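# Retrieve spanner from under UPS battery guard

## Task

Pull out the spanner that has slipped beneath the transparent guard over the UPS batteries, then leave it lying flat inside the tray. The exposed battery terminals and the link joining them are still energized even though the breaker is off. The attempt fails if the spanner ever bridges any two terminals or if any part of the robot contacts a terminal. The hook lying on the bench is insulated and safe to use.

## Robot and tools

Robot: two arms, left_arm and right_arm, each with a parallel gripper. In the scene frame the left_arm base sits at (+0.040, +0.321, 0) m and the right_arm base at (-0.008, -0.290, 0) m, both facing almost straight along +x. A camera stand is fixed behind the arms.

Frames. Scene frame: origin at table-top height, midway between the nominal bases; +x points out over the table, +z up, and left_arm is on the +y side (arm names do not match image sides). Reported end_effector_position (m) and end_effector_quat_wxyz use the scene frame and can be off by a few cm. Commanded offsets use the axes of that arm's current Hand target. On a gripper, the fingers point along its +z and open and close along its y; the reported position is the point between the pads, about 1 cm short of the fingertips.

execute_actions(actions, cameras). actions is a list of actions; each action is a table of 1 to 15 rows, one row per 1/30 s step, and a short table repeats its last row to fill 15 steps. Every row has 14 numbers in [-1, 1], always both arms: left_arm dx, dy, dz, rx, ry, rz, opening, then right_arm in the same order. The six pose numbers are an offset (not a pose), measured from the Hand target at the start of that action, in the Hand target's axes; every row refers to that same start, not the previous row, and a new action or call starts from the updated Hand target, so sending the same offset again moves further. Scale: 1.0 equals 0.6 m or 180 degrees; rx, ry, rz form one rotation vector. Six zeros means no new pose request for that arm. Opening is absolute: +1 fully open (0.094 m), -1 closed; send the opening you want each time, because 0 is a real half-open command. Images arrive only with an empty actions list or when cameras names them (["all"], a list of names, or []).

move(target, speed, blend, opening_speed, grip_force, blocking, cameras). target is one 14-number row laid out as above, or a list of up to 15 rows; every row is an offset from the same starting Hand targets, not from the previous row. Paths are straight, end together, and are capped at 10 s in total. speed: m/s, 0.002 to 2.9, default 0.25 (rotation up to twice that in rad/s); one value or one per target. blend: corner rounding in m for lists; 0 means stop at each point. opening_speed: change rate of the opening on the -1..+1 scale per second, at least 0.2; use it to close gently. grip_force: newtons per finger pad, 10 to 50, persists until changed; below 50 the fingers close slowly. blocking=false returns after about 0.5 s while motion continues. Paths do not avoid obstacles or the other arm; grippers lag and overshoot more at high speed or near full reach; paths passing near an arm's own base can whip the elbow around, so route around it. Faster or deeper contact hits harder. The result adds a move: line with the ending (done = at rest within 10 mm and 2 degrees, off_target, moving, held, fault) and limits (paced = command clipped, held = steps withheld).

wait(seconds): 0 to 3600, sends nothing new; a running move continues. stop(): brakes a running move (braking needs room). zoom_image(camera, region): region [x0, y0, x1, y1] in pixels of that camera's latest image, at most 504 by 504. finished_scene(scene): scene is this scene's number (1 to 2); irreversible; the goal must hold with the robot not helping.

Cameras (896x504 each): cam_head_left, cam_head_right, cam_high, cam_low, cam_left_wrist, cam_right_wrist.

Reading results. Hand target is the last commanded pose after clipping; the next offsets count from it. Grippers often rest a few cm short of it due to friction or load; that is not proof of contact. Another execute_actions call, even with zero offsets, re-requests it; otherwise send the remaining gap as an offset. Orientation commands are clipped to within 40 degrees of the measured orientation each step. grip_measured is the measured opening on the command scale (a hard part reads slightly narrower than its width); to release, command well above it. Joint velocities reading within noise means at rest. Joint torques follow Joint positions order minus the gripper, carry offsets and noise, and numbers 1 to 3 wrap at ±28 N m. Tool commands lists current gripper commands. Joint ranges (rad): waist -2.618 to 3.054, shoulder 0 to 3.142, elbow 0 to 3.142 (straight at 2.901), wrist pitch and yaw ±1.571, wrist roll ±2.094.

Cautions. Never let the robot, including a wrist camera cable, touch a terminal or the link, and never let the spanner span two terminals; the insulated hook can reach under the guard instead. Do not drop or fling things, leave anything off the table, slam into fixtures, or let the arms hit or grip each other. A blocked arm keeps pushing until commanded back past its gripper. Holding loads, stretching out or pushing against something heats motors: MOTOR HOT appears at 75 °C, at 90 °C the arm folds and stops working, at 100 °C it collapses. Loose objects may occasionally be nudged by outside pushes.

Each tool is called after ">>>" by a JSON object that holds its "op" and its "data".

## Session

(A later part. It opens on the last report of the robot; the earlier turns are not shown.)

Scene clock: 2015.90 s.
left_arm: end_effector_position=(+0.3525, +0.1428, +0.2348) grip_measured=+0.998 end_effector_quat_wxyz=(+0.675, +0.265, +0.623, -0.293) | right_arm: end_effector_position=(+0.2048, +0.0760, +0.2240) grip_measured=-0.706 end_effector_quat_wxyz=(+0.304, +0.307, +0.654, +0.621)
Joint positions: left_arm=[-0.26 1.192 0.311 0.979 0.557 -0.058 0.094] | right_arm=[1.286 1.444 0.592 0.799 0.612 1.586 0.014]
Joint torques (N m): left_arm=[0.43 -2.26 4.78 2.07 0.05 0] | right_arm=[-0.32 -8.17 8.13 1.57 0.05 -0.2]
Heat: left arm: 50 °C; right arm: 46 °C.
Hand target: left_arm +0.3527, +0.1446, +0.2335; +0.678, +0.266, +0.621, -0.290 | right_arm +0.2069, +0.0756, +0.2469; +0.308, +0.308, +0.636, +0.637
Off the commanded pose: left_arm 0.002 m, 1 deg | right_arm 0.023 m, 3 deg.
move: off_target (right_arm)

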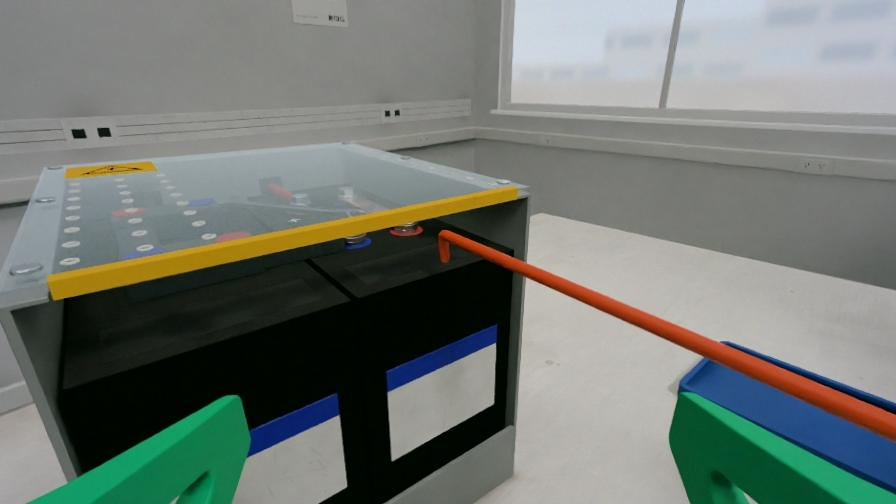

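>>> {"op": "move", "data": {"target": [0,0,0,0,0,0,1, -0.01312,-0.008,-0.0151,0,0,0,-0.8], "speed": 0.08, "cameras": ["cam_left_wrist"]}}

Scene clock: 2110.60 s.
left_arm: end_effector_position=(+0.3525, +0.1428, +0.2348) grip_measured=+0.998 end_effector_quat_wxyz=(+0.675, +0.265, +0.623, -0.293) | right_arm: end_effector_position=(+0.2040, +0.0701, +0.2296) grip_measured=-0.706 end_effector_quat_wxyz=(+0.303, +0.308, +0.648, +0.627)
Joint positions: left_arm=[-0.26 1.192 0.311 0.979 0.557 -0.058 0.094] | right_arm=[1.282 1.411 0.576 0.798 0.607 1.586 0.014]
Joint torques (N m): left_arm=[0.44 -2.26 4.78 2.06 0.05 0] | right_arm=[-0.51 -8.2 5.29 1.66 -0.02 -0.15]
Heat: left arm: 51 °C; right arm: 44 °C.
Hand target: left_arm +0.3527, +0.1446, +0.2334; +0.678, +0.266, +0.621, -0.290 | right_arm +0.2047, +0.0638, +0.2421; +0.308, +0.308, +0.636, +0.637
Off the commanded pose: left_arm 0.002 m, 1 deg | right_arm 0.014 m, 2 deg.
move: off_target (right_arm)

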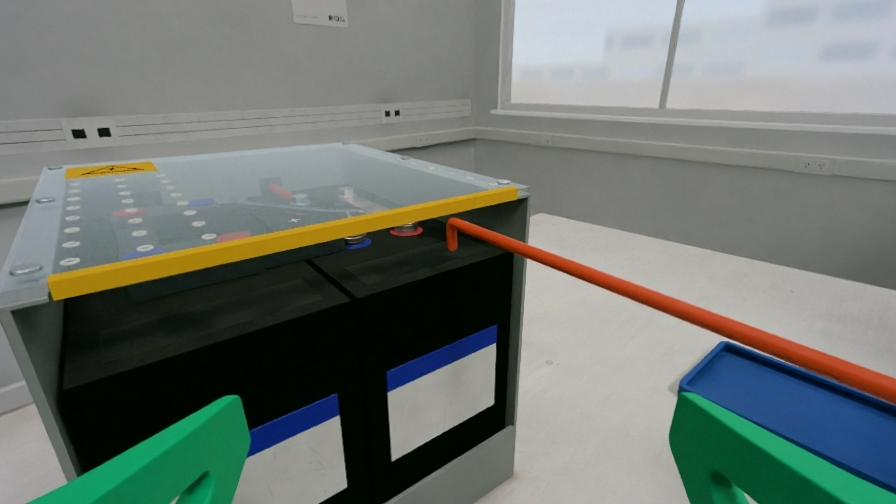

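>>> {"op": "move", "data": {"target": [0,0,0,0,0,0,1, 0.0027,-0.036,-0.0023,0,0,0,-0.8], "speed": 0.08}}

>>> {"op": "execute_actions", "data": {"actions": [[[0,0,0,0,0,0,1, 0,0,0,0,0,0,-0.8]]], "cameras": ["cam_left_wrist"]}}

Scene clock: 2124.57 s.
left_arm: end_effector_position=(+0.3525, +0.1428, +0.2348) grip_measured=+0.998 end_effector_quat_wxyz=(+0.675, +0.265, +0.623, -0.293) | right_arm: end_effector_position=(+0.2022, +0.0643, +0.2233) grip_measured=-0.706 end_effector_quat_wxyz=(+0.301, +0.310, +0.637, +0.638)
Joint positions: left_arm=[-0.26 1.192 0.311 0.979 0.557 -0.058 0.094] | right_arm=[1.282 1.427 0.522 0.899 0.607 1.586 0.014]
Joint torques (N m): left_arm=[0.44 -2.26 4.77 2.06 0.05 0] | right_arm=[0.25 -3.75 5.24 1.89 0.1 -0.17]
Heat: left arm: 51 °C; right arm: 44 °C.
Hand target: left_arm +0.3527, +0.1446, +0.2334; +0.678, +0.266, +0.621, -0.290 | right_arm +0.2026, +0.0642, +0.2205; +0.308, +0.308, +0.636, +0.637
Off the commanded pose: left_arm 0.002 m, 1 deg | right_arm 0.003 m, 1 deg.
move: done

Scene clock: 2125.27 s.
left_arm: end_effector_position=(+0.3525, +0.1428, +0.2348) grip_measured=+0.998 end_effector_quat_wxyz=(+0.675, +0.265, +0.623, -0.293) | right_arm: end_effector_position=(+0.2022, +0.0643, +0.2234) grip_measured=-0.706 end_effector_quat_wxyz=(+0.301, +0.310, +0.637, +0.638)
Joint positions: left_arm=[-0.26 1.192 0.311 0.979 0.557 -0.058 0.094] | right_arm=[1.282 1.427 0.522 0.9 0.607 1.586 0.014]
Joint torques (N m): left_arm=[0.46 -2.26 4.78 2.07 0.04 0] | right_arm=[0.1 -3.7 5.29 1.8 0.1 -0.21]
Heat: left arm: 51 °C; right arm: 43 °C.
Hand target: left_arm +0.3527, +0.1446, +0.2334; +0.678, +0.266, +0.621, -0.290 | right_arm +0.2026, +0.0642, +0.2205; +0.308, +0.308, +0.637, +0.637
Off the commanded pose: left_arm 0.002 m, 1 deg | right_arm 0.003 m, 1 deg.
Step readings (end_effector_position of left_arm | right_arm):
0: (+0.3525, +0.1428, +0.2348) | (+0.2022, +0.0643, +0.2233)
1: (+0.3525, +0.1428, +0.2348) | (+0.2022, +0.0643, +0.2233)
2: (+0.3525, +0.1428, +0.2348) | (+0.2022, +0.0643, +0.2233)
4: (+0.3525, +0.1428, +0.2348) | (+0.2022, +0.0643, +0.2234)
8: (+0.3525, +0.1428, +0.2348) | (+0.2022, +0.0643, +0.2234)
15: (+0.3525, +0.1428, +0.2348) | (+0.2022, +0.0643, +0.2234)

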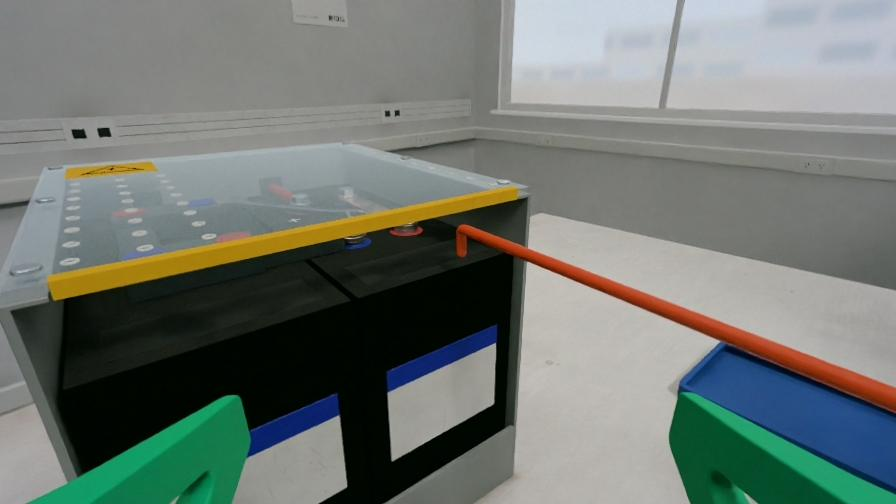

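>>> {"op": "zoom_image", "data": {"camera": "cam_left_wrist", "region": [300, 160, 600, 340]}}

Scaled by 1.680 from the camera's image (finer frame: 1280x720).

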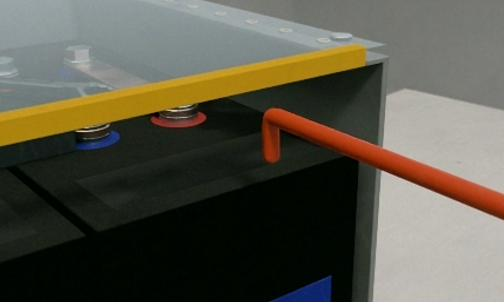

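>>> {"op": "zoom_image", "data": {"camera": "cam_left_wrist", "region": [596, 220, 896, 440]}}

>>> {"op": "zoom_image", "data": {"camera": "cam_left_wrist", "region": [260, 130, 560, 310]}}

Scaled by 1.680 from the camera's image (finer frame: 1280x720).

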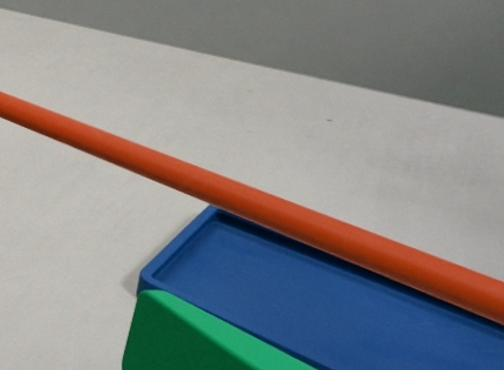

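Scaled by 1.680 from the camera's image (finer frame: 1280x720).

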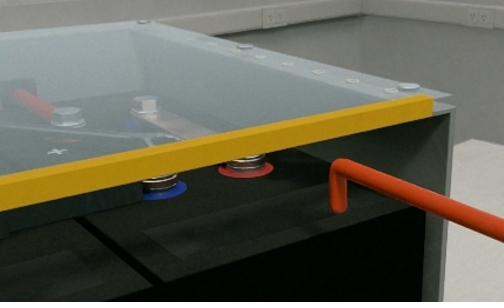

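>>> {"op": "move", "data": {"target": [[-0.1495,0,0.0131,0,0,0,1, 0,-0.01,0,0,0,0,-0.8],[-0.1356,0.0336,0.2052,-0.1112,0.2141,-0.0289,1, 0,-0.01,0,0,0,0,-0.8]], "blend": [0.03,0], "speed": 0.2, "cameras": ["cam_left_wrist","cam_head_left"]}}

Scene clock: 2224.93 s.
left_arm: end_effector_position=(+0.4446, +0.0766, +0.3239) grip_measured=+0.998 end_effector_quat_wxyz=(+0.458, +0.202, +0.859, -0.111) | right_arm: end_effector_position=(+0.2023, +0.0646, +0.2178) grip_measured=-0.706 end_effector_quat_wxyz=(+0.301, +0.310, +0.637, +0.639)
Joint positions: left_arm=[-0.589 1.593 1.679 -0.678 -0.095 -0.07 0.094] | right_arm=[1.282 1.448 0.51 0.934 0.607 1.586 0.014]
Joint torques (N m): left_arm=[-0.54 -6.12 8.27 1.66 -0.18 -0.08] | right_arm=[0.16 -3.86 5.15 1.82 0.08 -0.18]
Heat: left arm: 51 °C; right arm: 43 °C.
Hand target: left_arm +0.4470, +0.0750, +0.3254; +0.458, +0.199, +0.860, -0.106 | right_arm +0.2026, +0.0642, +0.2145; +0.308, +0.308, +0.637, +0.637
Off the commanded pose: left_arm 0.003 m, 1 deg | right_arm 0.003 m, 1 deg.
move: done
Images, in order (width x height): cam_head_left 896x504, cam_left_wrist 896x504.

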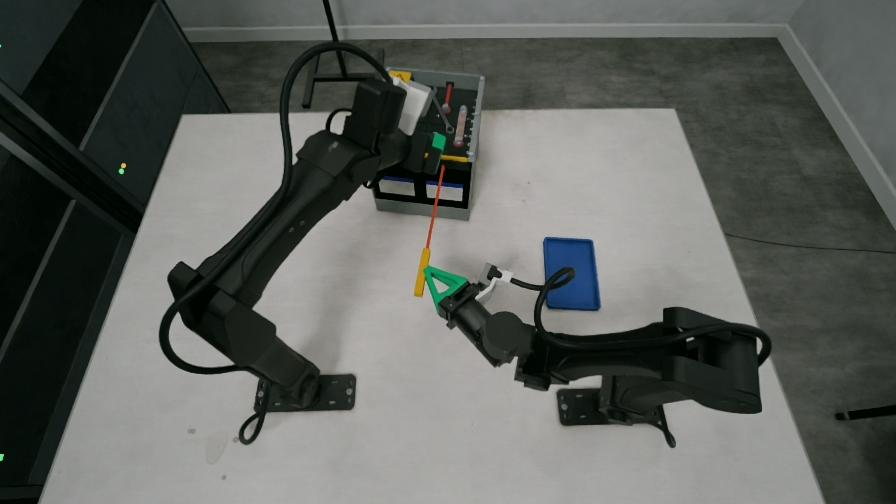

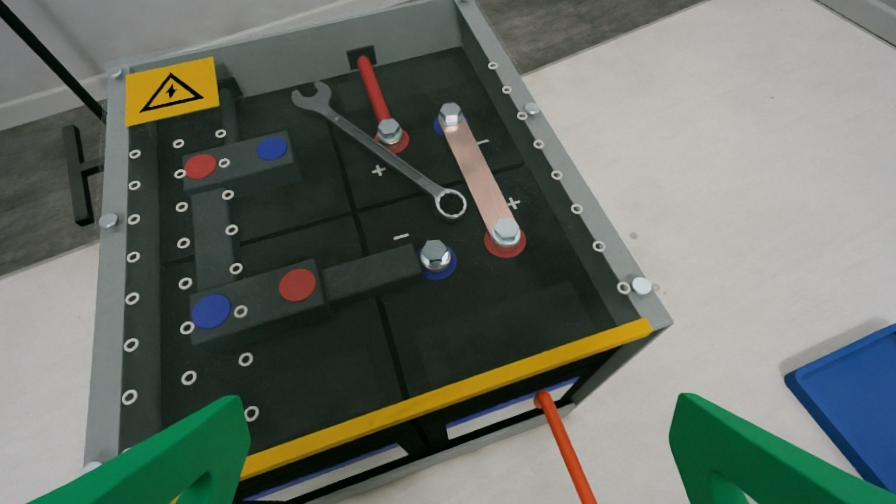

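>>> {"op": "zoom_image", "data": {"camera": "cam_left_wrist", "region": [280, 70, 480, 230]}}

>>> {"op": "zoom_image", "data": {"camera": "cam_left_wrist", "region": [400, 160, 600, 320]}}

Scaled by 2.520 from the camera's image (finer frame: 1280x720).

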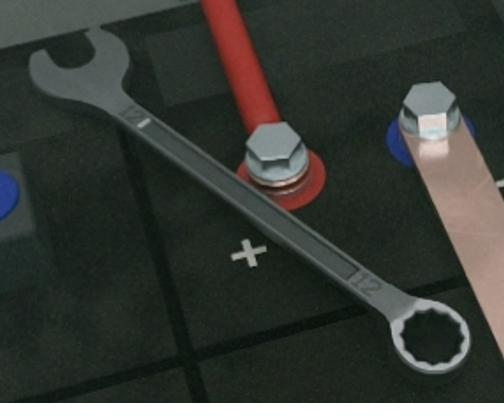

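Scaled by 2.520 from the camera's image (finer frame: 1280x720).

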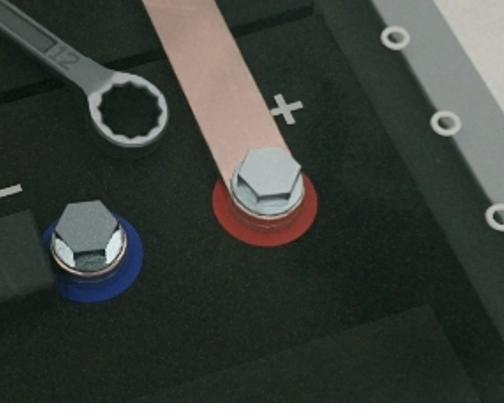

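>>> {"op": "move", "data": {"target": [0,0,0,0,0,0,1, -0.02516,0.0067,0.02187,0,0,0,-0.8], "speed": 0.05}}

Scene clock: 2358.37 s.
left_arm: end_effector_position=(+0.4446, +0.0767, +0.3238) grip_measured=+0.998 end_effector_quat_wxyz=(+0.458, +0.202, +0.859, -0.111) | right_arm: end_effector_position=(+0.2196, +0.0586, +0.2178) grip_measured=-0.706 end_effector_quat_wxyz=(+0.302, +0.311, +0.636, +0.638)
Joint positions: left_arm=[-0.589 1.593 1.679 -0.678 -0.095 -0.07 0.094] | right_arm=[1.211 1.448 0.51 0.934 0.539 1.586 0.014]
Joint torques (N m): left_arm=[-0.54 -6.12 8.29 1.66 -0.18 -0.08] | right_arm=[-0.46 -3.99 6.48 1.64 -0.04 -0.16]
Heat: left arm: 46 °C; right arm: 47 °C.
Hand target: left_arm +0.4470, +0.0750, +0.3255; +0.458, +0.199, +0.860, -0.106 | right_arm +0.2222, +0.0606, +0.2185; +0.308, +0.308, +0.637, +0.637
Off the commanded pose: left_arm 0.003 m, 1 deg | right_arm 0.003 m, 1 deg.
move: done

>>> {"op": "move", "data": {"target": [0,0,0,0,0,0,1, -0.02516,0.0067,0.02187,0,0,0,-0.8], "speed": 0.05}}

Scene clock: 2365.43 s.
left_arm: end_effector_position=(+0.4446, +0.0767, +0.3238) grip_measured=+0.998 end_effector_quat_wxyz=(+0.458, +0.202, +0.859, -0.111) | right_arm: end_effector_position=(+0.2371, +0.0514, +0.2143) grip_measured=-0.706 end_effector_quat_wxyz=(+0.302, +0.311, +0.642, +0.633)
Joint positions: left_arm=[-0.589 1.593 1.679 -0.678 -0.095 -0.07 0.094] | right_arm=[1.135 1.448 0.51 0.919 0.462 1.586 0.014]
Joint torques (N m): left_arm=[-0.55 -6.12 8.28 1.66 -0.18 -0.08] | right_arm=[-0.44 -3.84 8.1 1.68 -0.05 -0.15]
Heat: left arm: 46 °C; right arm: 46 °C.
Hand target: left_arm +0.4470, +0.0750, +0.3255; +0.458, +0.199, +0.860, -0.106 | right_arm +0.2419, +0.0569, +0.2226; +0.308, +0.308, +0.637, +0.637
Off the commanded pose: left_arm 0.003 m, 1 deg | right_arm 0.011 m, 1 deg.
move: off_target (right_arm)

>>> {"op": "move", "data": {"target": [0,0,0,0,0,0,1, 0.0044,0.0167,0.0050,0,0,0,-0.8], "speed": 0.05}}

Scene clock: 2383.87 s.
left_arm: end_effector_position=(+0.4446, +0.0767, +0.3238) grip_measured=+0.998 end_effector_quat_wxyz=(+0.458, +0.202, +0.859, -0.111) | right_arm: end_effector_position=(+0.2398, +0.0573, +0.2200) grip_measured=-0.706 end_effector_quat_wxyz=(+0.302, +0.311, +0.645, +0.629)
Joint positions: left_arm=[-0.589 1.593 1.679 -0.678 -0.095 -0.07 0.094] | right_arm=[1.135 1.448 0.551 0.868 0.462 1.586 0.014]
Joint torques (N m): left_arm=[-0.55 -6.11 8.29 1.66 -0.17 -0.08] | right_arm=[-0.16 -5.37 8.16 1.62 0.05 -0.22]
Heat: left arm: 45 °C; right arm: 45 °C.
Hand target: left_arm +0.4470, +0.0750, +0.3255; +0.458, +0.199, +0.860, -0.106 | right_arm +0.2426, +0.0608, +0.2326; +0.308, +0.308, +0.636, +0.637
Off the commanded pose: left_arm 0.003 m, 1 deg | right_arm 0.013 m, 2 deg.
move: off_target (right_arm)

>>> {"op": "move", "data": {"target": [0,0,0,0,0,0,1, 0,0,0,-0.0044,0,-0.0050,-0.8], "speed": 0.05}}

Scene clock: 2401.40 s.
left_arm: end_effector_position=(+0.4446, +0.0767, +0.3238) grip_measured=+0.998 end_effector_quat_wxyz=(+0.458, +0.202, +0.859, -0.111) | right_arm: end_effector_position=(+0.2398, +0.0573, +0.2209) grip_measured=-0.706 end_effector_quat_wxyz=(+0.306, +0.306, +0.646, +0.629)
Joint positions: left_arm=[-0.589 1.593 1.679 -0.678 -0.095 -0.07 0.094] | right_arm=[1.135 1.448 0.551 0.872 0.462 1.572 0.014]
Joint torques (N m): left_arm=[-0.54 -6.12 8.28 1.66 -0.18 -0.08] | right_arm=[-0.08 -4.57 7.36 1.91 0.05 -0.29]
Heat: left arm: 45 °C; right arm: 45 °C.
Hand target: left_arm +0.4470, +0.0750, +0.3255; +0.458, +0.199, +0.860, -0.106 | right_arm +0.2426, +0.0608, +0.2325; +0.315, +0.300, +0.635, +0.639
Off the commanded pose: left_arm 0.003 m, 1 deg | right_arm 0.012 m, 2 deg.
move: off_target (right_arm)

>>> {"op": "move", "data": {"target": [0,0,0,0,0,0,1, -0.02516,-0.0033,0.02187,0,0,0,-0.8], "speed": 0.05, "cameras": ["cam_left_wrist"]}}

Scene clock: 2414.00 s.
left_arm: end_effector_position=(+0.4446, +0.0767, +0.3238) grip_measured=+0.998 end_effector_quat_wxyz=(+0.458, +0.202, +0.859, -0.111) | right_arm: end_effector_position=(+0.2571, +0.0522, +0.2181) grip_measured=-0.706 end_effector_quat_wxyz=(+0.306, +0.307, +0.647, +0.628)
Joint positions: left_arm=[-0.589 1.593 1.679 -0.678 -0.095 -0.07 0.094] | right_arm=[1.067 1.468 0.558 0.883 0.394 1.571 0.014]
Joint torques (N m): left_arm=[-0.54 -6.12 8.29 1.67 -0.18 -0.08] | right_arm=[-0.46 -4.1 8.16 1.92 0.03 -0.23]
Heat: left arm: 45 °C; right arm: 45 °C.
Hand target: left_arm +0.4470, +0.0750, +0.3255; +0.458, +0.199, +0.860, -0.106 | right_arm +0.2623, +0.0572, +0.2311; +0.315, +0.300, +0.634, +0.639
Off the commanded pose: left_arm 0.003 m, 1 deg | right_arm 0.015 m, 2 deg.
move: off_target (right_arm)

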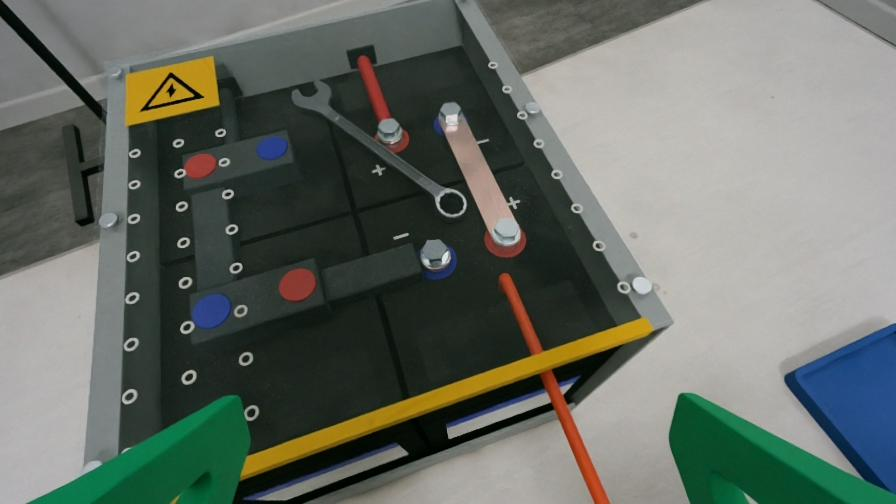

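>>> {"op": "move", "data": {"target": [0,0,0,0,0,0,1, -0.0175,0.0018,0.0295,0,0,0,-0.8], "speed": 0.05, "cameras": ["cam_left_wrist"]}}

Scene clock: 2499.57 s.
left_arm: end_effector_position=(+0.4446, +0.0767, +0.3238) grip_measured=+0.998 end_effector_quat_wxyz=(+0.458, +0.202, +0.859, -0.111) | right_arm: end_effector_position=(+0.2769, +0.0553, +0.2203) grip_measured=-0.706 end_effector_quat_wxyz=(+0.305, +0.307, +0.646, +0.629)
Joint positions: left_arm=[-0.589 1.593 1.679 -0.678 -0.095 -0.07 0.094] | right_arm=[1.009 1.514 0.607 0.883 0.335 1.571 0.014]
Joint torques (N m): left_arm=[-0.55 -6.13 8.29 1.66 -0.17 -0.08] | right_arm=[-0.43 -4.62 8.34 1.94 -0.04 -0.23]
Heat: left arm: 44 °C; right arm: 47 °C.
Hand target: left_arm +0.4470, +0.0750, +0.3255; +0.458, +0.199, +0.860, -0.106 | right_arm +0.2826, +0.0600, +0.2325; +0.315, +0.300, +0.635, +0.639
Off the commanded pose: left_arm 0.003 m, 1 deg | right_arm 0.014 m, 2 deg.
move: off_target (right_arm)

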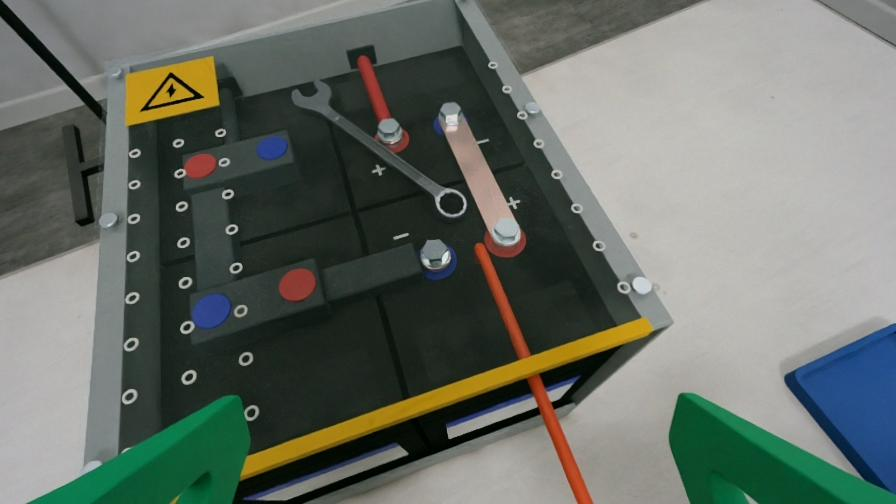

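>>> {"op": "move", "data": {"target": [0,0,0,0,0,0,1, -0.0445,-0.0012,0.0497,0,0,0,-0.8], "speed": 0.06, "cameras": ["cam_left_wrist"]}}

Scene clock: 2653.40 s.
left_arm: end_effector_position=(+0.4446, +0.0767, +0.3238) grip_measured=+0.998 end_effector_quat_wxyz=(+0.458, +0.202, +0.859, -0.111) | right_arm: end_effector_position=(+0.3165, +0.0529, +0.2216) grip_measured=-0.706 end_effector_quat_wxyz=(+0.305, +0.308, +0.645, +0.630)
Joint positions: left_arm=[-0.589 1.593 1.679 -0.678 -0.095 -0.07 0.094] | right_arm=[0.891 1.593 0.688 0.883 0.219 1.571 0.014]
Joint torques (N m): left_arm=[-0.57 -6.11 8.29 1.67 -0.18 -0.08] | right_arm=[-0.29 -5.27 8.27 1.93 -0.04 -0.21]
Heat: left arm: 44 °C; right arm: 48 °C.
Hand target: left_arm +0.4470, +0.0750, +0.3255; +0.458, +0.199, +0.860, -0.106 | right_arm +0.3226, +0.0575, +0.2326; +0.315, +0.300, +0.634, +0.639
Off the commanded pose: left_arm 0.003 m, 1 deg | right_arm 0.013 m, 2 deg.
move: off_target (right_arm)

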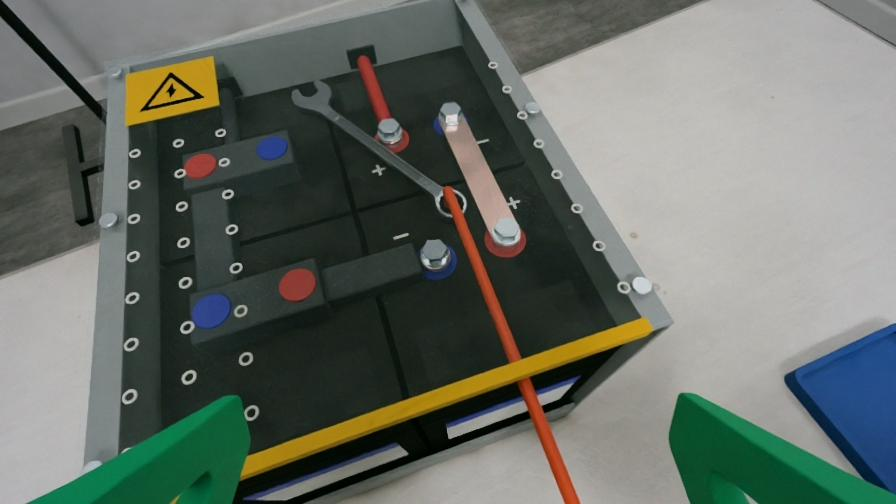

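>>> {"op": "move", "data": {"target": [0,0,0,0,0,0,1, -0.0575,-0.0033,0.0486,0,0,0,-0.8], "speed": 0.06, "cameras": ["cam_left_wrist"]}}

Scene clock: 2682.47 s.
left_arm: end_effector_position=(+0.4446, +0.0767, +0.3238) grip_measured=+0.998 end_effector_quat_wxyz=(+0.458, +0.202, +0.859, -0.111) | right_arm: end_effector_position=(+0.3603, +0.0446, +0.2228) grip_measured=-0.706 end_effector_quat_wxyz=(+0.305, +0.309, +0.642, +0.632)
Joint positions: left_arm=[-0.589 1.593 1.679 -0.678 -0.095 -0.07 0.094] | right_arm=[0.768 1.677 0.778 0.883 0.097 1.571 0.014]
Joint torques (N m): left_arm=[-0.55 -6.12 8.29 1.66 -0.18 -0.09] | right_arm=[-0.24 -6.01 8.36 1.86 -0.05 -0.21]
Heat: left arm: 44 °C; right arm: 49 °C.
Hand target: left_arm +0.4470, +0.0750, +0.3255; +0.458, +0.199, +0.860, -0.106 | right_arm +0.3669, +0.0487, +0.2317; +0.315, +0.300, +0.634, +0.639
Off the commanded pose: left_arm 0.003 m, 1 deg | right_arm 0.012 m, 2 deg.
move: off_target (right_arm)

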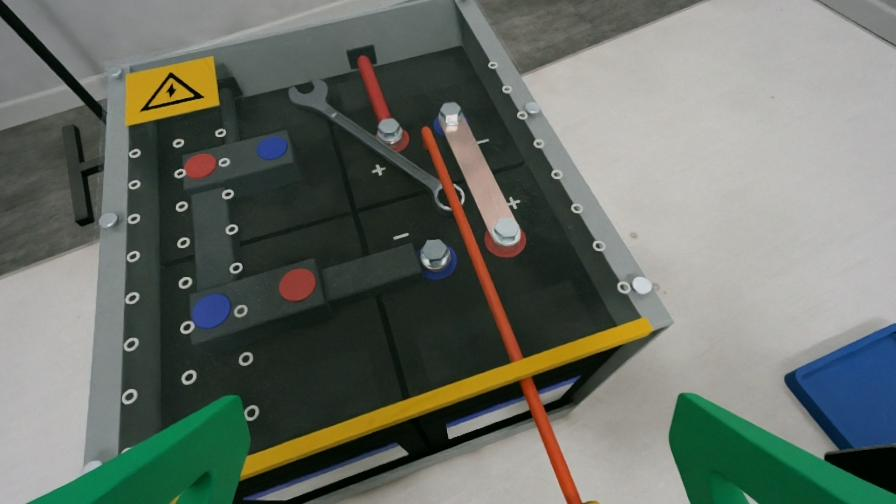

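>>> {"op": "zoom_image", "data": {"camera": "cam_left_wrist", "region": [280, 70, 480, 230]}}

Scaled by 2.520 from the camera's image (finer frame: 1280x720).

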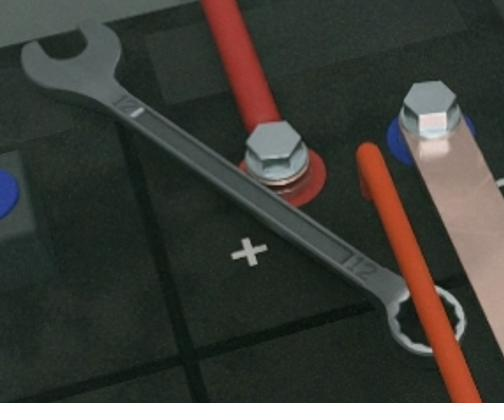

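>>> {"op": "wait", "data": {"seconds": 0, "cameras": ["cam_right_wrist", "cam_low"]}}

Scene clock: 2746.50 s.
left_arm: end_effector_position=(+0.4446, +0.0767, +0.3238) grip_measured=+0.998 end_effector_quat_wxyz=(+0.458, +0.202, +0.859, -0.111) | right_arm: end_effector_position=(+0.3602, +0.0447, +0.2228) grip_measured=-0.706 end_effector_quat_wxyz=(+0.305, +0.308, +0.642, +0.632)
Joint positions: left_arm=[-0.589 1.593 1.679 -0.678 -0.095 -0.07 0.094] | right_arm=[0.768 1.677 0.778 0.883 0.096 1.571 0.014]
Joint torques (N m): left_arm=[-0.55 -6.12 8.28 1.66 -0.17 -0.08] | right_arm=[-0.36 -6.06 8.31 1.88 -0.02 -0.17]
Heat: left arm: 43 °C; right arm: 49 °C.
Hand target: left_arm +0.4470, +0.0750, +0.3255; +0.458, +0.199, +0.860, -0.106 | right_arm +0.3669, +0.0487, +0.2317; +0.315, +0.300, +0.634, +0.639
Tool commands: left_gripper/opening=+1.0 right_gripper/opening=-0.8
Off the commanded pose: left_arm 0.003 m, 1 deg | right_arm 0.012 m, 2 deg.
Images, in order (width x height): cam_low 896x504, cam_right_wrist 896x504.

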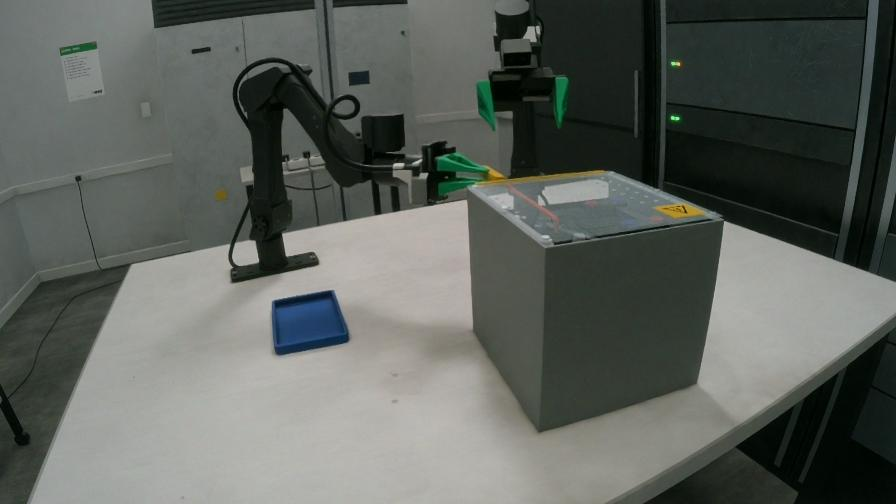

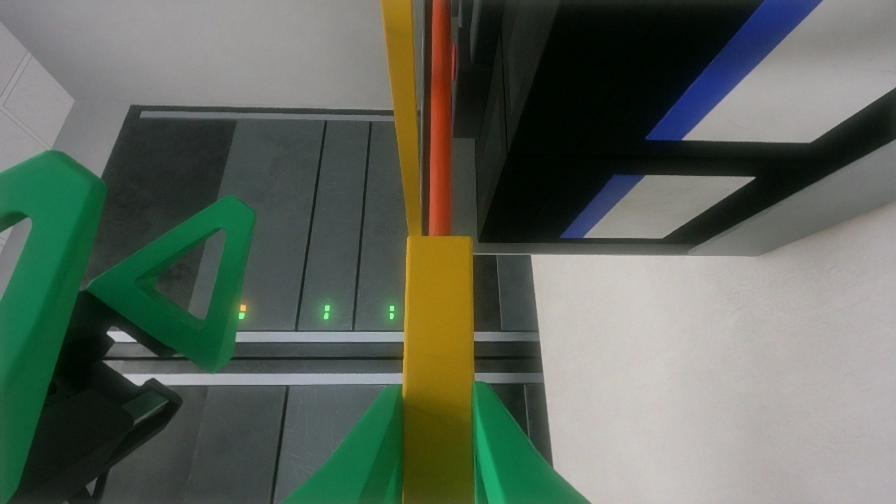

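>>> {"op": "zoom_image", "data": {"camera": "cam_right_wrist", "region": [360, 0, 640, 160]}}

>>> {"op": "zoom_image", "data": {"camera": "cam_right_wrist", "region": [360, 120, 640, 280]}}

Scaled by 1.800 from the camera's image (finer frame: 1280x720).

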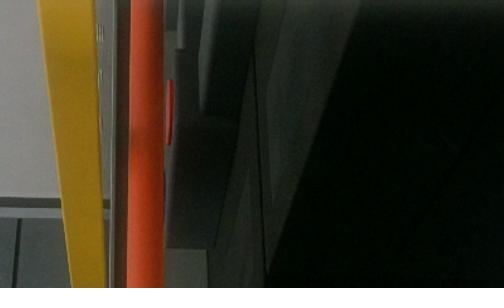

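Scaled by 1.800 from the camera's image (finer frame: 1280x720).

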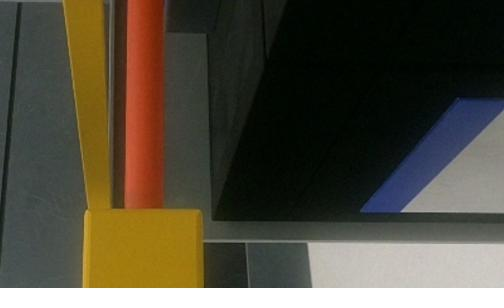

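>>> {"op": "move", "data": {"target": [0,0,0,0,0,0,1, -0.0539,-0.0066,0.0521,0,0,0,-0.8], "speed": 0.06, "cameras": ["cam_left_wrist", "cam_right_wrist"]}}

Scene clock: 2849.57 s.
left_arm: end_effector_position=(+0.4446, +0.0767, +0.3238) grip_measured=+0.998 end_effector_quat_wxyz=(+0.458, +0.202, +0.859, -0.111) | right_arm: end_effector_position=(+0.4044, +0.0394, +0.2239) grip_measured=-0.706 end_effector_quat_wxyz=(+0.306, +0.307, +0.638, +0.636)
Joint positions: left_arm=[-0.589 1.593 1.679 -0.678 -0.095 -0.07 0.094] | right_arm=[0.668 1.784 0.897 0.883 -0.003 1.571 0.014]
Joint torques (N m): left_arm=[-0.55 -6.12 8.28 1.66 -0.17 -0.08] | right_arm=[-0.28 -6.84 8.28 1.76 -0.06 -0.19]
Heat: left arm: 43 °C; right arm: 49 °C.
Hand target: left_arm +0.4470, +0.0750, +0.3255; +0.458, +0.199, +0.860, -0.106 | right_arm +0.4116, +0.0428, +0.2285; +0.315, +0.300, +0.635, +0.639
Off the commanded pose: left_arm 0.003 m, 1 deg | right_arm 0.009 m, 1 deg.
move: done

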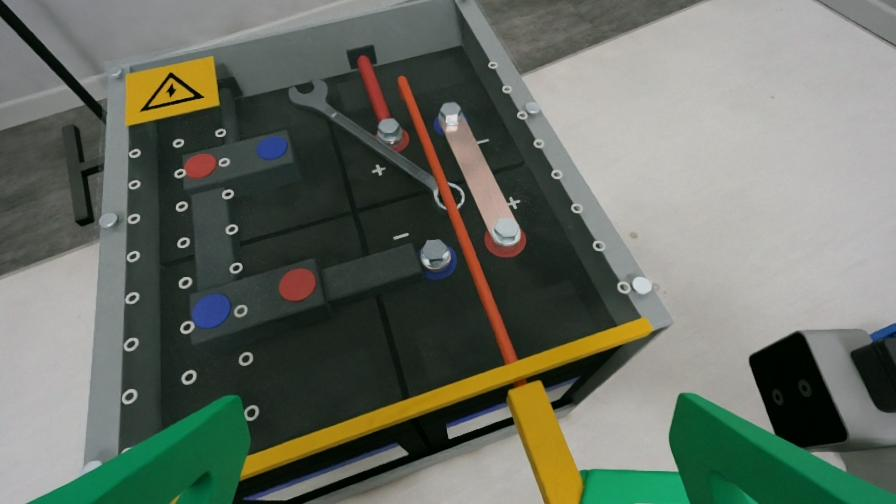

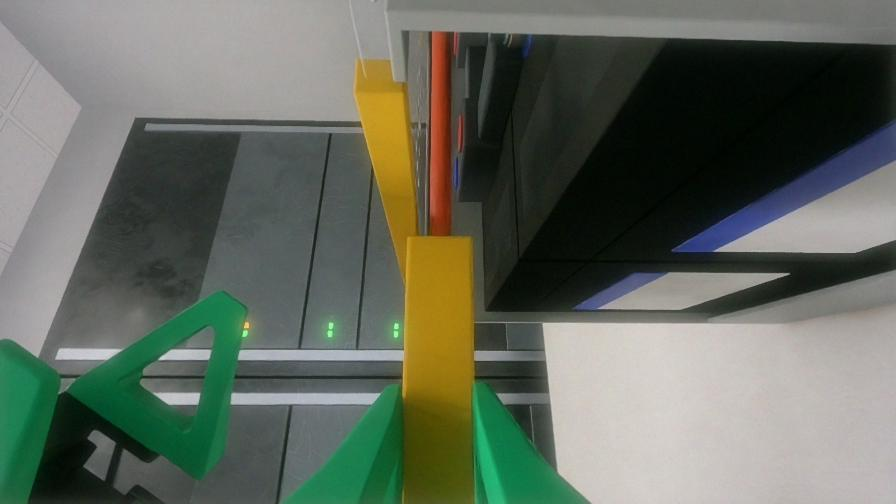

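>>> {"op": "zoom_image", "data": {"camera": "cam_right_wrist", "region": [340, 20, 660, 320]}}

>>> {"op": "zoom_image", "data": {"camera": "cam_left_wrist", "region": [270, 40, 490, 220]}}

Scaled by 1.575 from the camera's image (finer frame: 1280x720).

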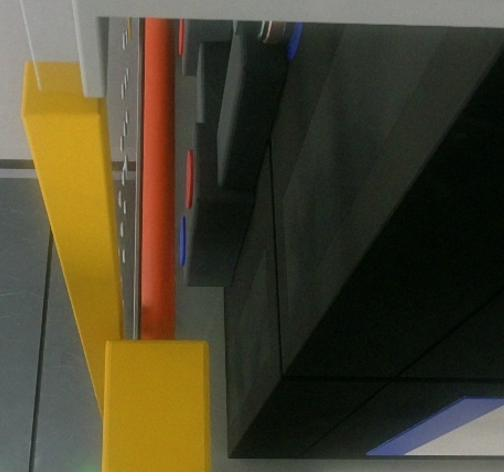

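Scaled by 2.291 from the camera's image (finer frame: 1280x720).

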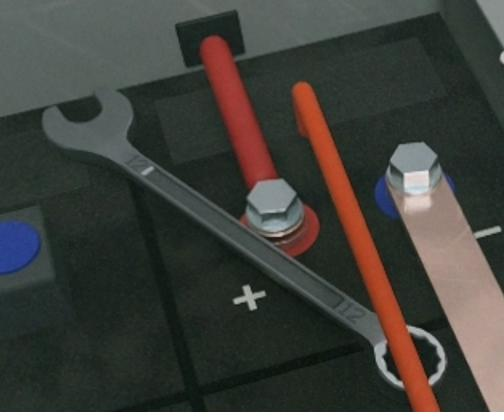

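>>> {"op": "move", "data": {"target": [0,0,0,0,0,0,1, 0.0633,0.002,-0.0639,0,0,0,-0.8], "speed": 0.08, "cameras": ["cam_left_wrist", "cam_right_wrist"]}}

Scene clock: 3056.70 s.
left_arm: end_effector_position=(+0.4446, +0.0767, +0.3238) grip_measured=+0.998 end_effector_quat_wxyz=(+0.458, +0.202, +0.859, -0.111) | right_arm: end_effector_position=(+0.3623, +0.0532, +0.2089) grip_measured=-0.706 end_effector_quat_wxyz=(+0.303, +0.306, +0.650, +0.626)
Joint positions: left_arm=[-0.589 1.593 1.679 -0.678 -0.095 -0.07 0.094] | right_arm=[0.779 1.73 0.791 0.907 0.101 1.565 0.014]
Joint torques (N m): left_arm=[-0.55 -6.12 8.29 1.66 -0.18 -0.08] | right_arm=[0.32 -11.9 4.86 1.85 0.13 -0.11]
Heat: left arm: 43 °C; right arm: 48 °C.
Hand target: left_arm +0.4470, +0.0750, +0.3255; +0.458, +0.199, +0.860, -0.106 | right_arm +0.3579, +0.0487, +0.2287; +0.315, +0.300, +0.635, +0.639
Off the commanded pose: left_arm 0.003 m, 1 deg | right_arm 0.021 m, 3 deg.
move: off_target (right_arm)

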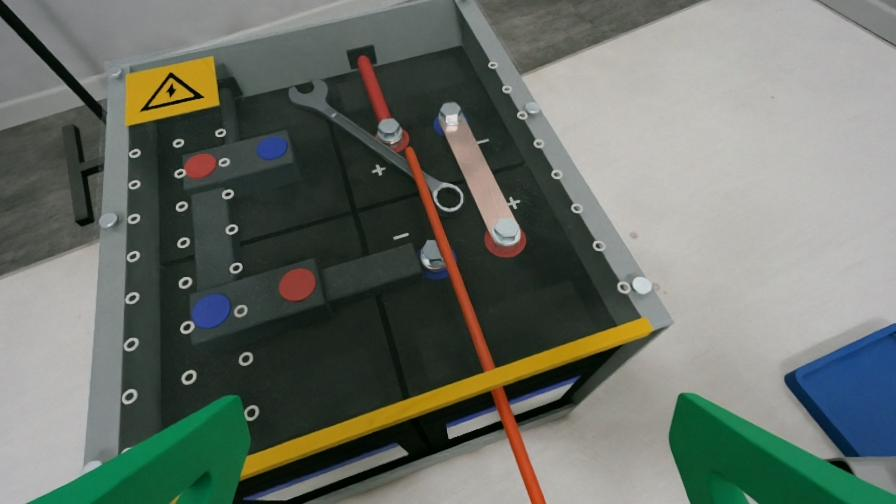

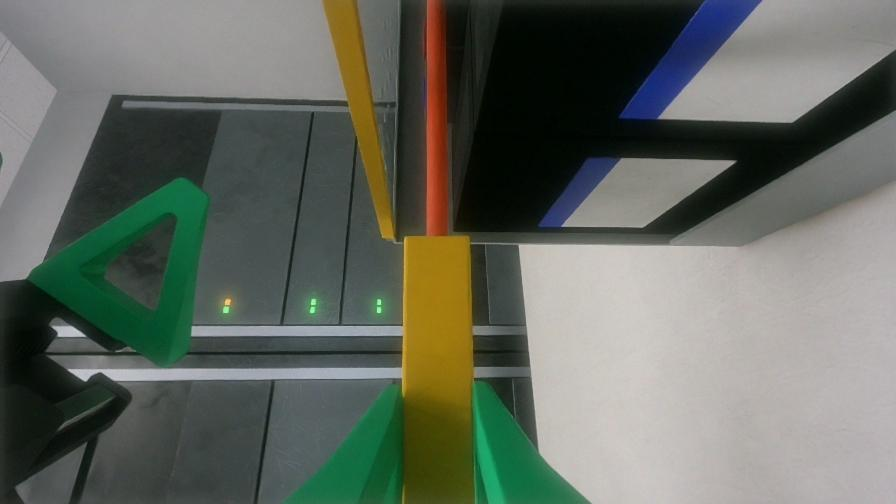

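>>> {"op": "zoom_image", "data": {"camera": "cam_left_wrist", "region": [280, 70, 500, 290]}}

>>> {"op": "zoom_image", "data": {"camera": "cam_right_wrist", "region": [300, 0, 620, 260]}}

Scaled by 2.291 from the camera's image (finer frame: 1280x720).

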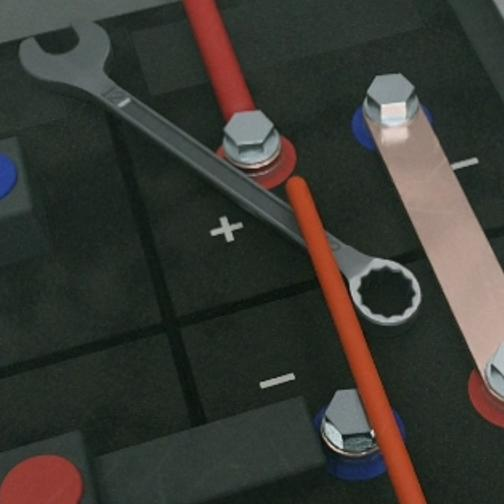

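Scaled by 1.575 from the camera's image (finer frame: 1280x720).

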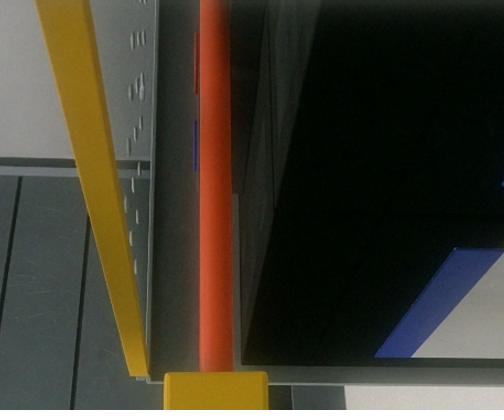

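>>> {"op": "move", "data": {"target": [0,0,0,0,0,0,1, -0.0002,0.0133,0.0002,0,0,0,-0.8], "speed": 0.06, "cameras": ["cam_left_wrist", "cam_right_wrist"]}}

Scene clock: 3103.30 s.
left_arm: end_effector_position=(+0.4446, +0.0767, +0.3238) grip_measured=+0.998 end_effector_quat_wxyz=(+0.458, +0.202, +0.859, -0.111) | right_arm: end_effector_position=(+0.3611, +0.0515, +0.2128) grip_measured=-0.706 end_effector_quat_wxyz=(+0.303, +0.307, +0.650, +0.625)
Joint positions: left_arm=[-0.589 1.593 1.679 -0.678 -0.095 -0.07 0.094] | right_arm=[0.779 1.71 0.791 0.884 0.103 1.565 0.014]
Joint torques (N m): left_arm=[-0.57 -6.12 8.29 1.66 -0.18 -0.08] | right_arm=[0.36 -11.93 5.91 1.7 0.1 -0.13]
Heat: left arm: 43 °C; right arm: 48 °C.
Hand target: left_arm +0.4470, +0.0750, +0.3255; +0.458, +0.199, +0.860, -0.106 | right_arm +0.3579, +0.0487, +0.2366; +0.315, +0.300, +0.635, +0.639
Off the commanded pose: left_arm 0.003 m, 1 deg | right_arm 0.024 m, 3 deg.
move: off_target (right_arm)

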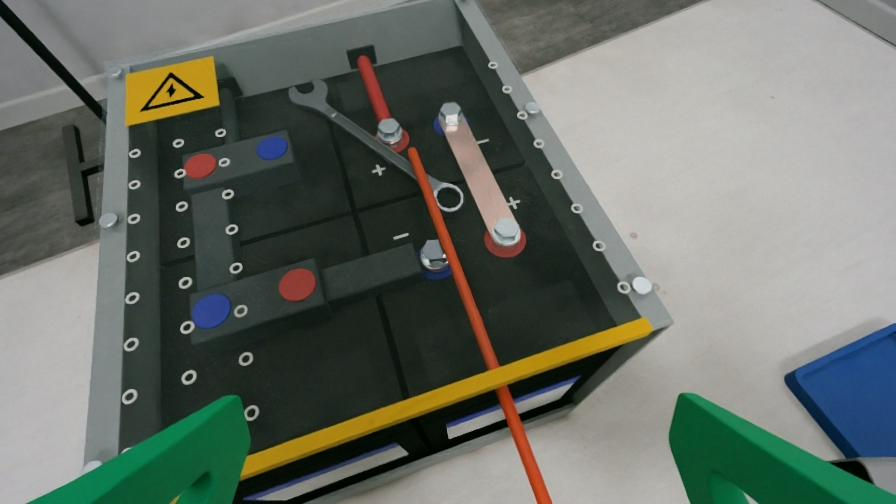

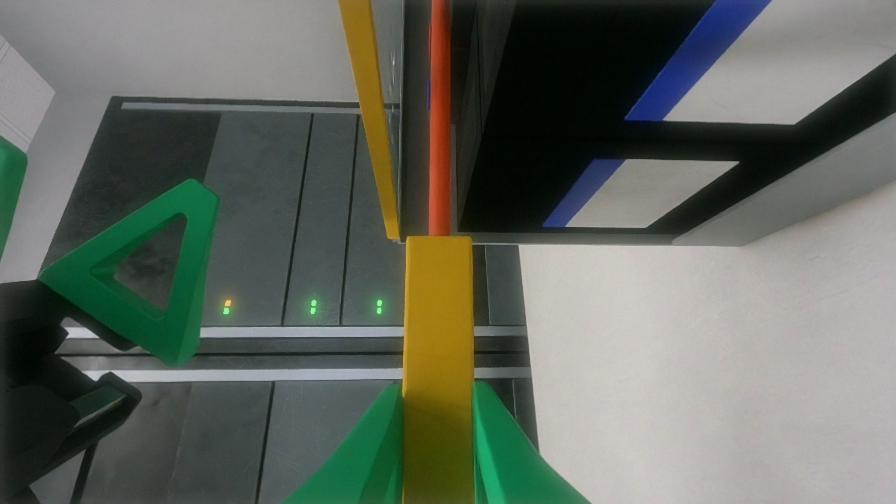

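>>> {"op": "move", "data": {"target": [0,0,0,0,0,0,1, -0.0003,0.02,0.0003,0,0,0,-0.8], "speed": 0.06, "cameras": ["cam_left_wrist", "cam_right_wrist"]}}

Scene clock: 3113.33 s.
left_arm: end_effector_position=(+0.4446, +0.0767, +0.3238) grip_measured=+0.998 end_effector_quat_wxyz=(+0.458, +0.202, +0.859, -0.111) | right_arm: end_effector_position=(+0.3584, +0.0488, +0.2157) grip_measured=-0.706 end_effector_quat_wxyz=(+0.301, +0.310, +0.657, +0.618)
Joint positions: left_arm=[-0.589 1.593 1.679 -0.678 -0.095 -0.07 0.094] | right_arm=[0.779 1.677 0.791 0.831 0.103 1.565 0.014]
Joint torques (N m): left_arm=[-0.54 -6.11 8.29 1.66 -0.18 -0.08] | right_arm=[0.43 -11.78 8.02 1.68 0.11 -0.13]
Heat: left arm: 43 °C; right arm: 48 °C.
Hand target: left_arm +0.4470, +0.0750, +0.3255; +0.458, +0.199, +0.860, -0.106 | right_arm +0.3579, +0.0487, +0.2487; +0.315, +0.300, +0.635, +0.639
Off the commanded pose: left_arm 0.003 m, 1 deg | right_arm 0.033 m, 4 deg.
move: off_target (right_arm)

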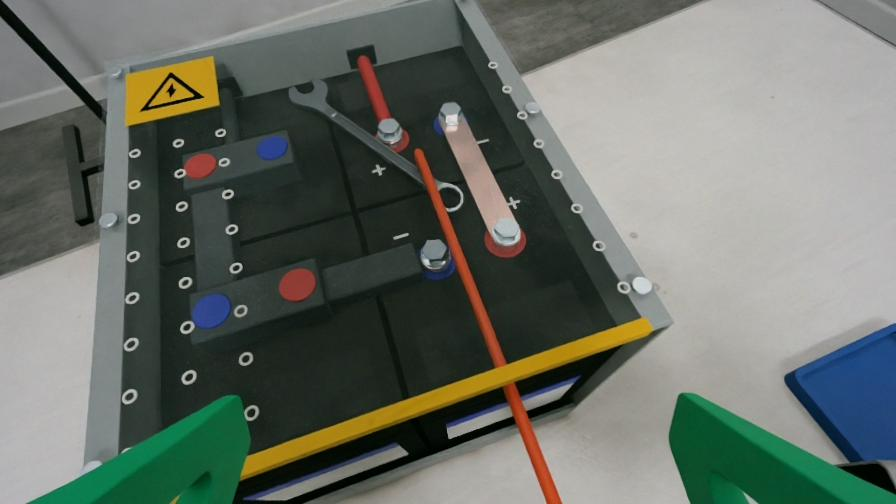

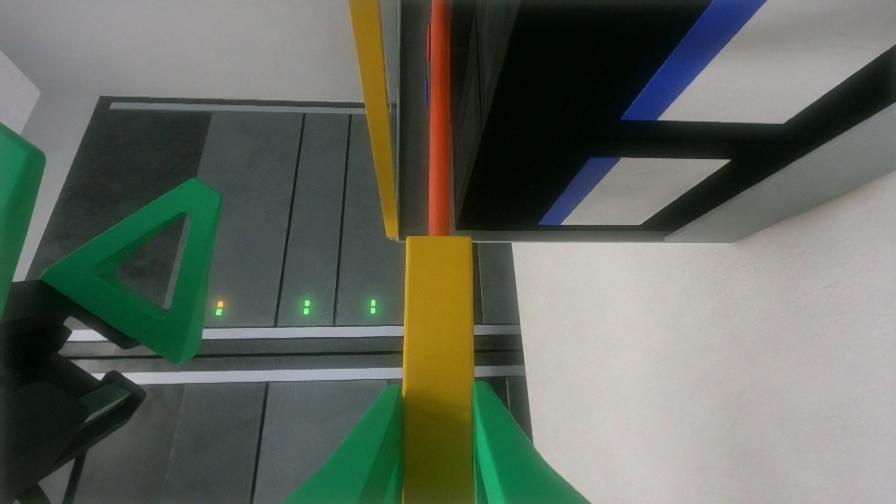

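>>> {"op": "zoom_image", "data": {"camera": "cam_right_wrist", "region": [320, 0, 600, 280]}}

>>> {"op": "zoom_image", "data": {"camera": "cam_left_wrist", "region": [340, 100, 560, 320]}}

Scaled by 1.800 from the camera's image (finer frame: 1280x720).

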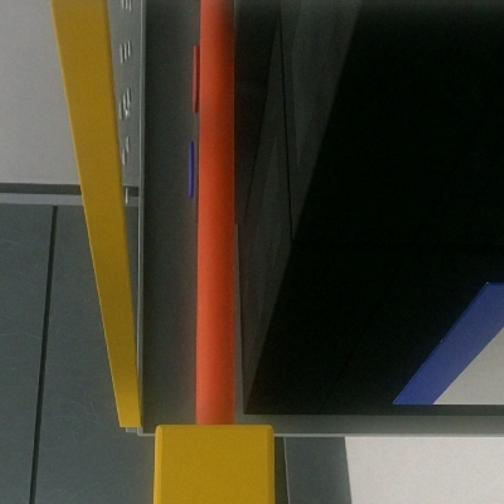

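Scaled by 2.291 from the camera's image (finer frame: 1280x720).

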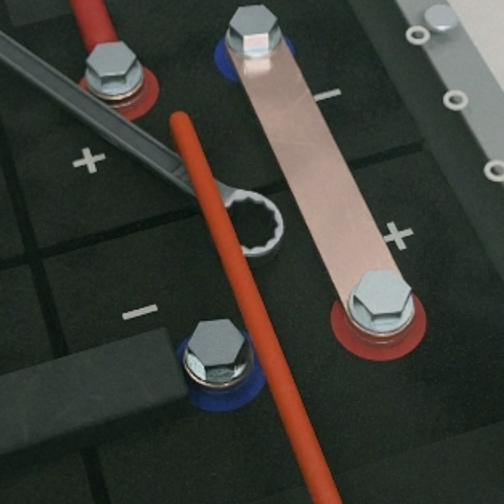

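>>> {"op": "zoom_image", "data": {"camera": "cam_left_wrist", "region": [380, 120, 480, 210]}}

Scaled by 5.040 from the camera's image (finer frame: 1280x720).

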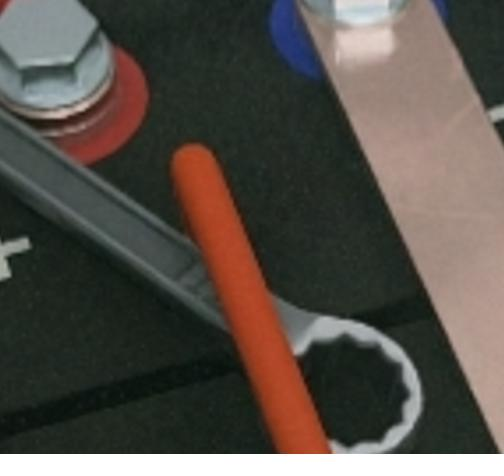

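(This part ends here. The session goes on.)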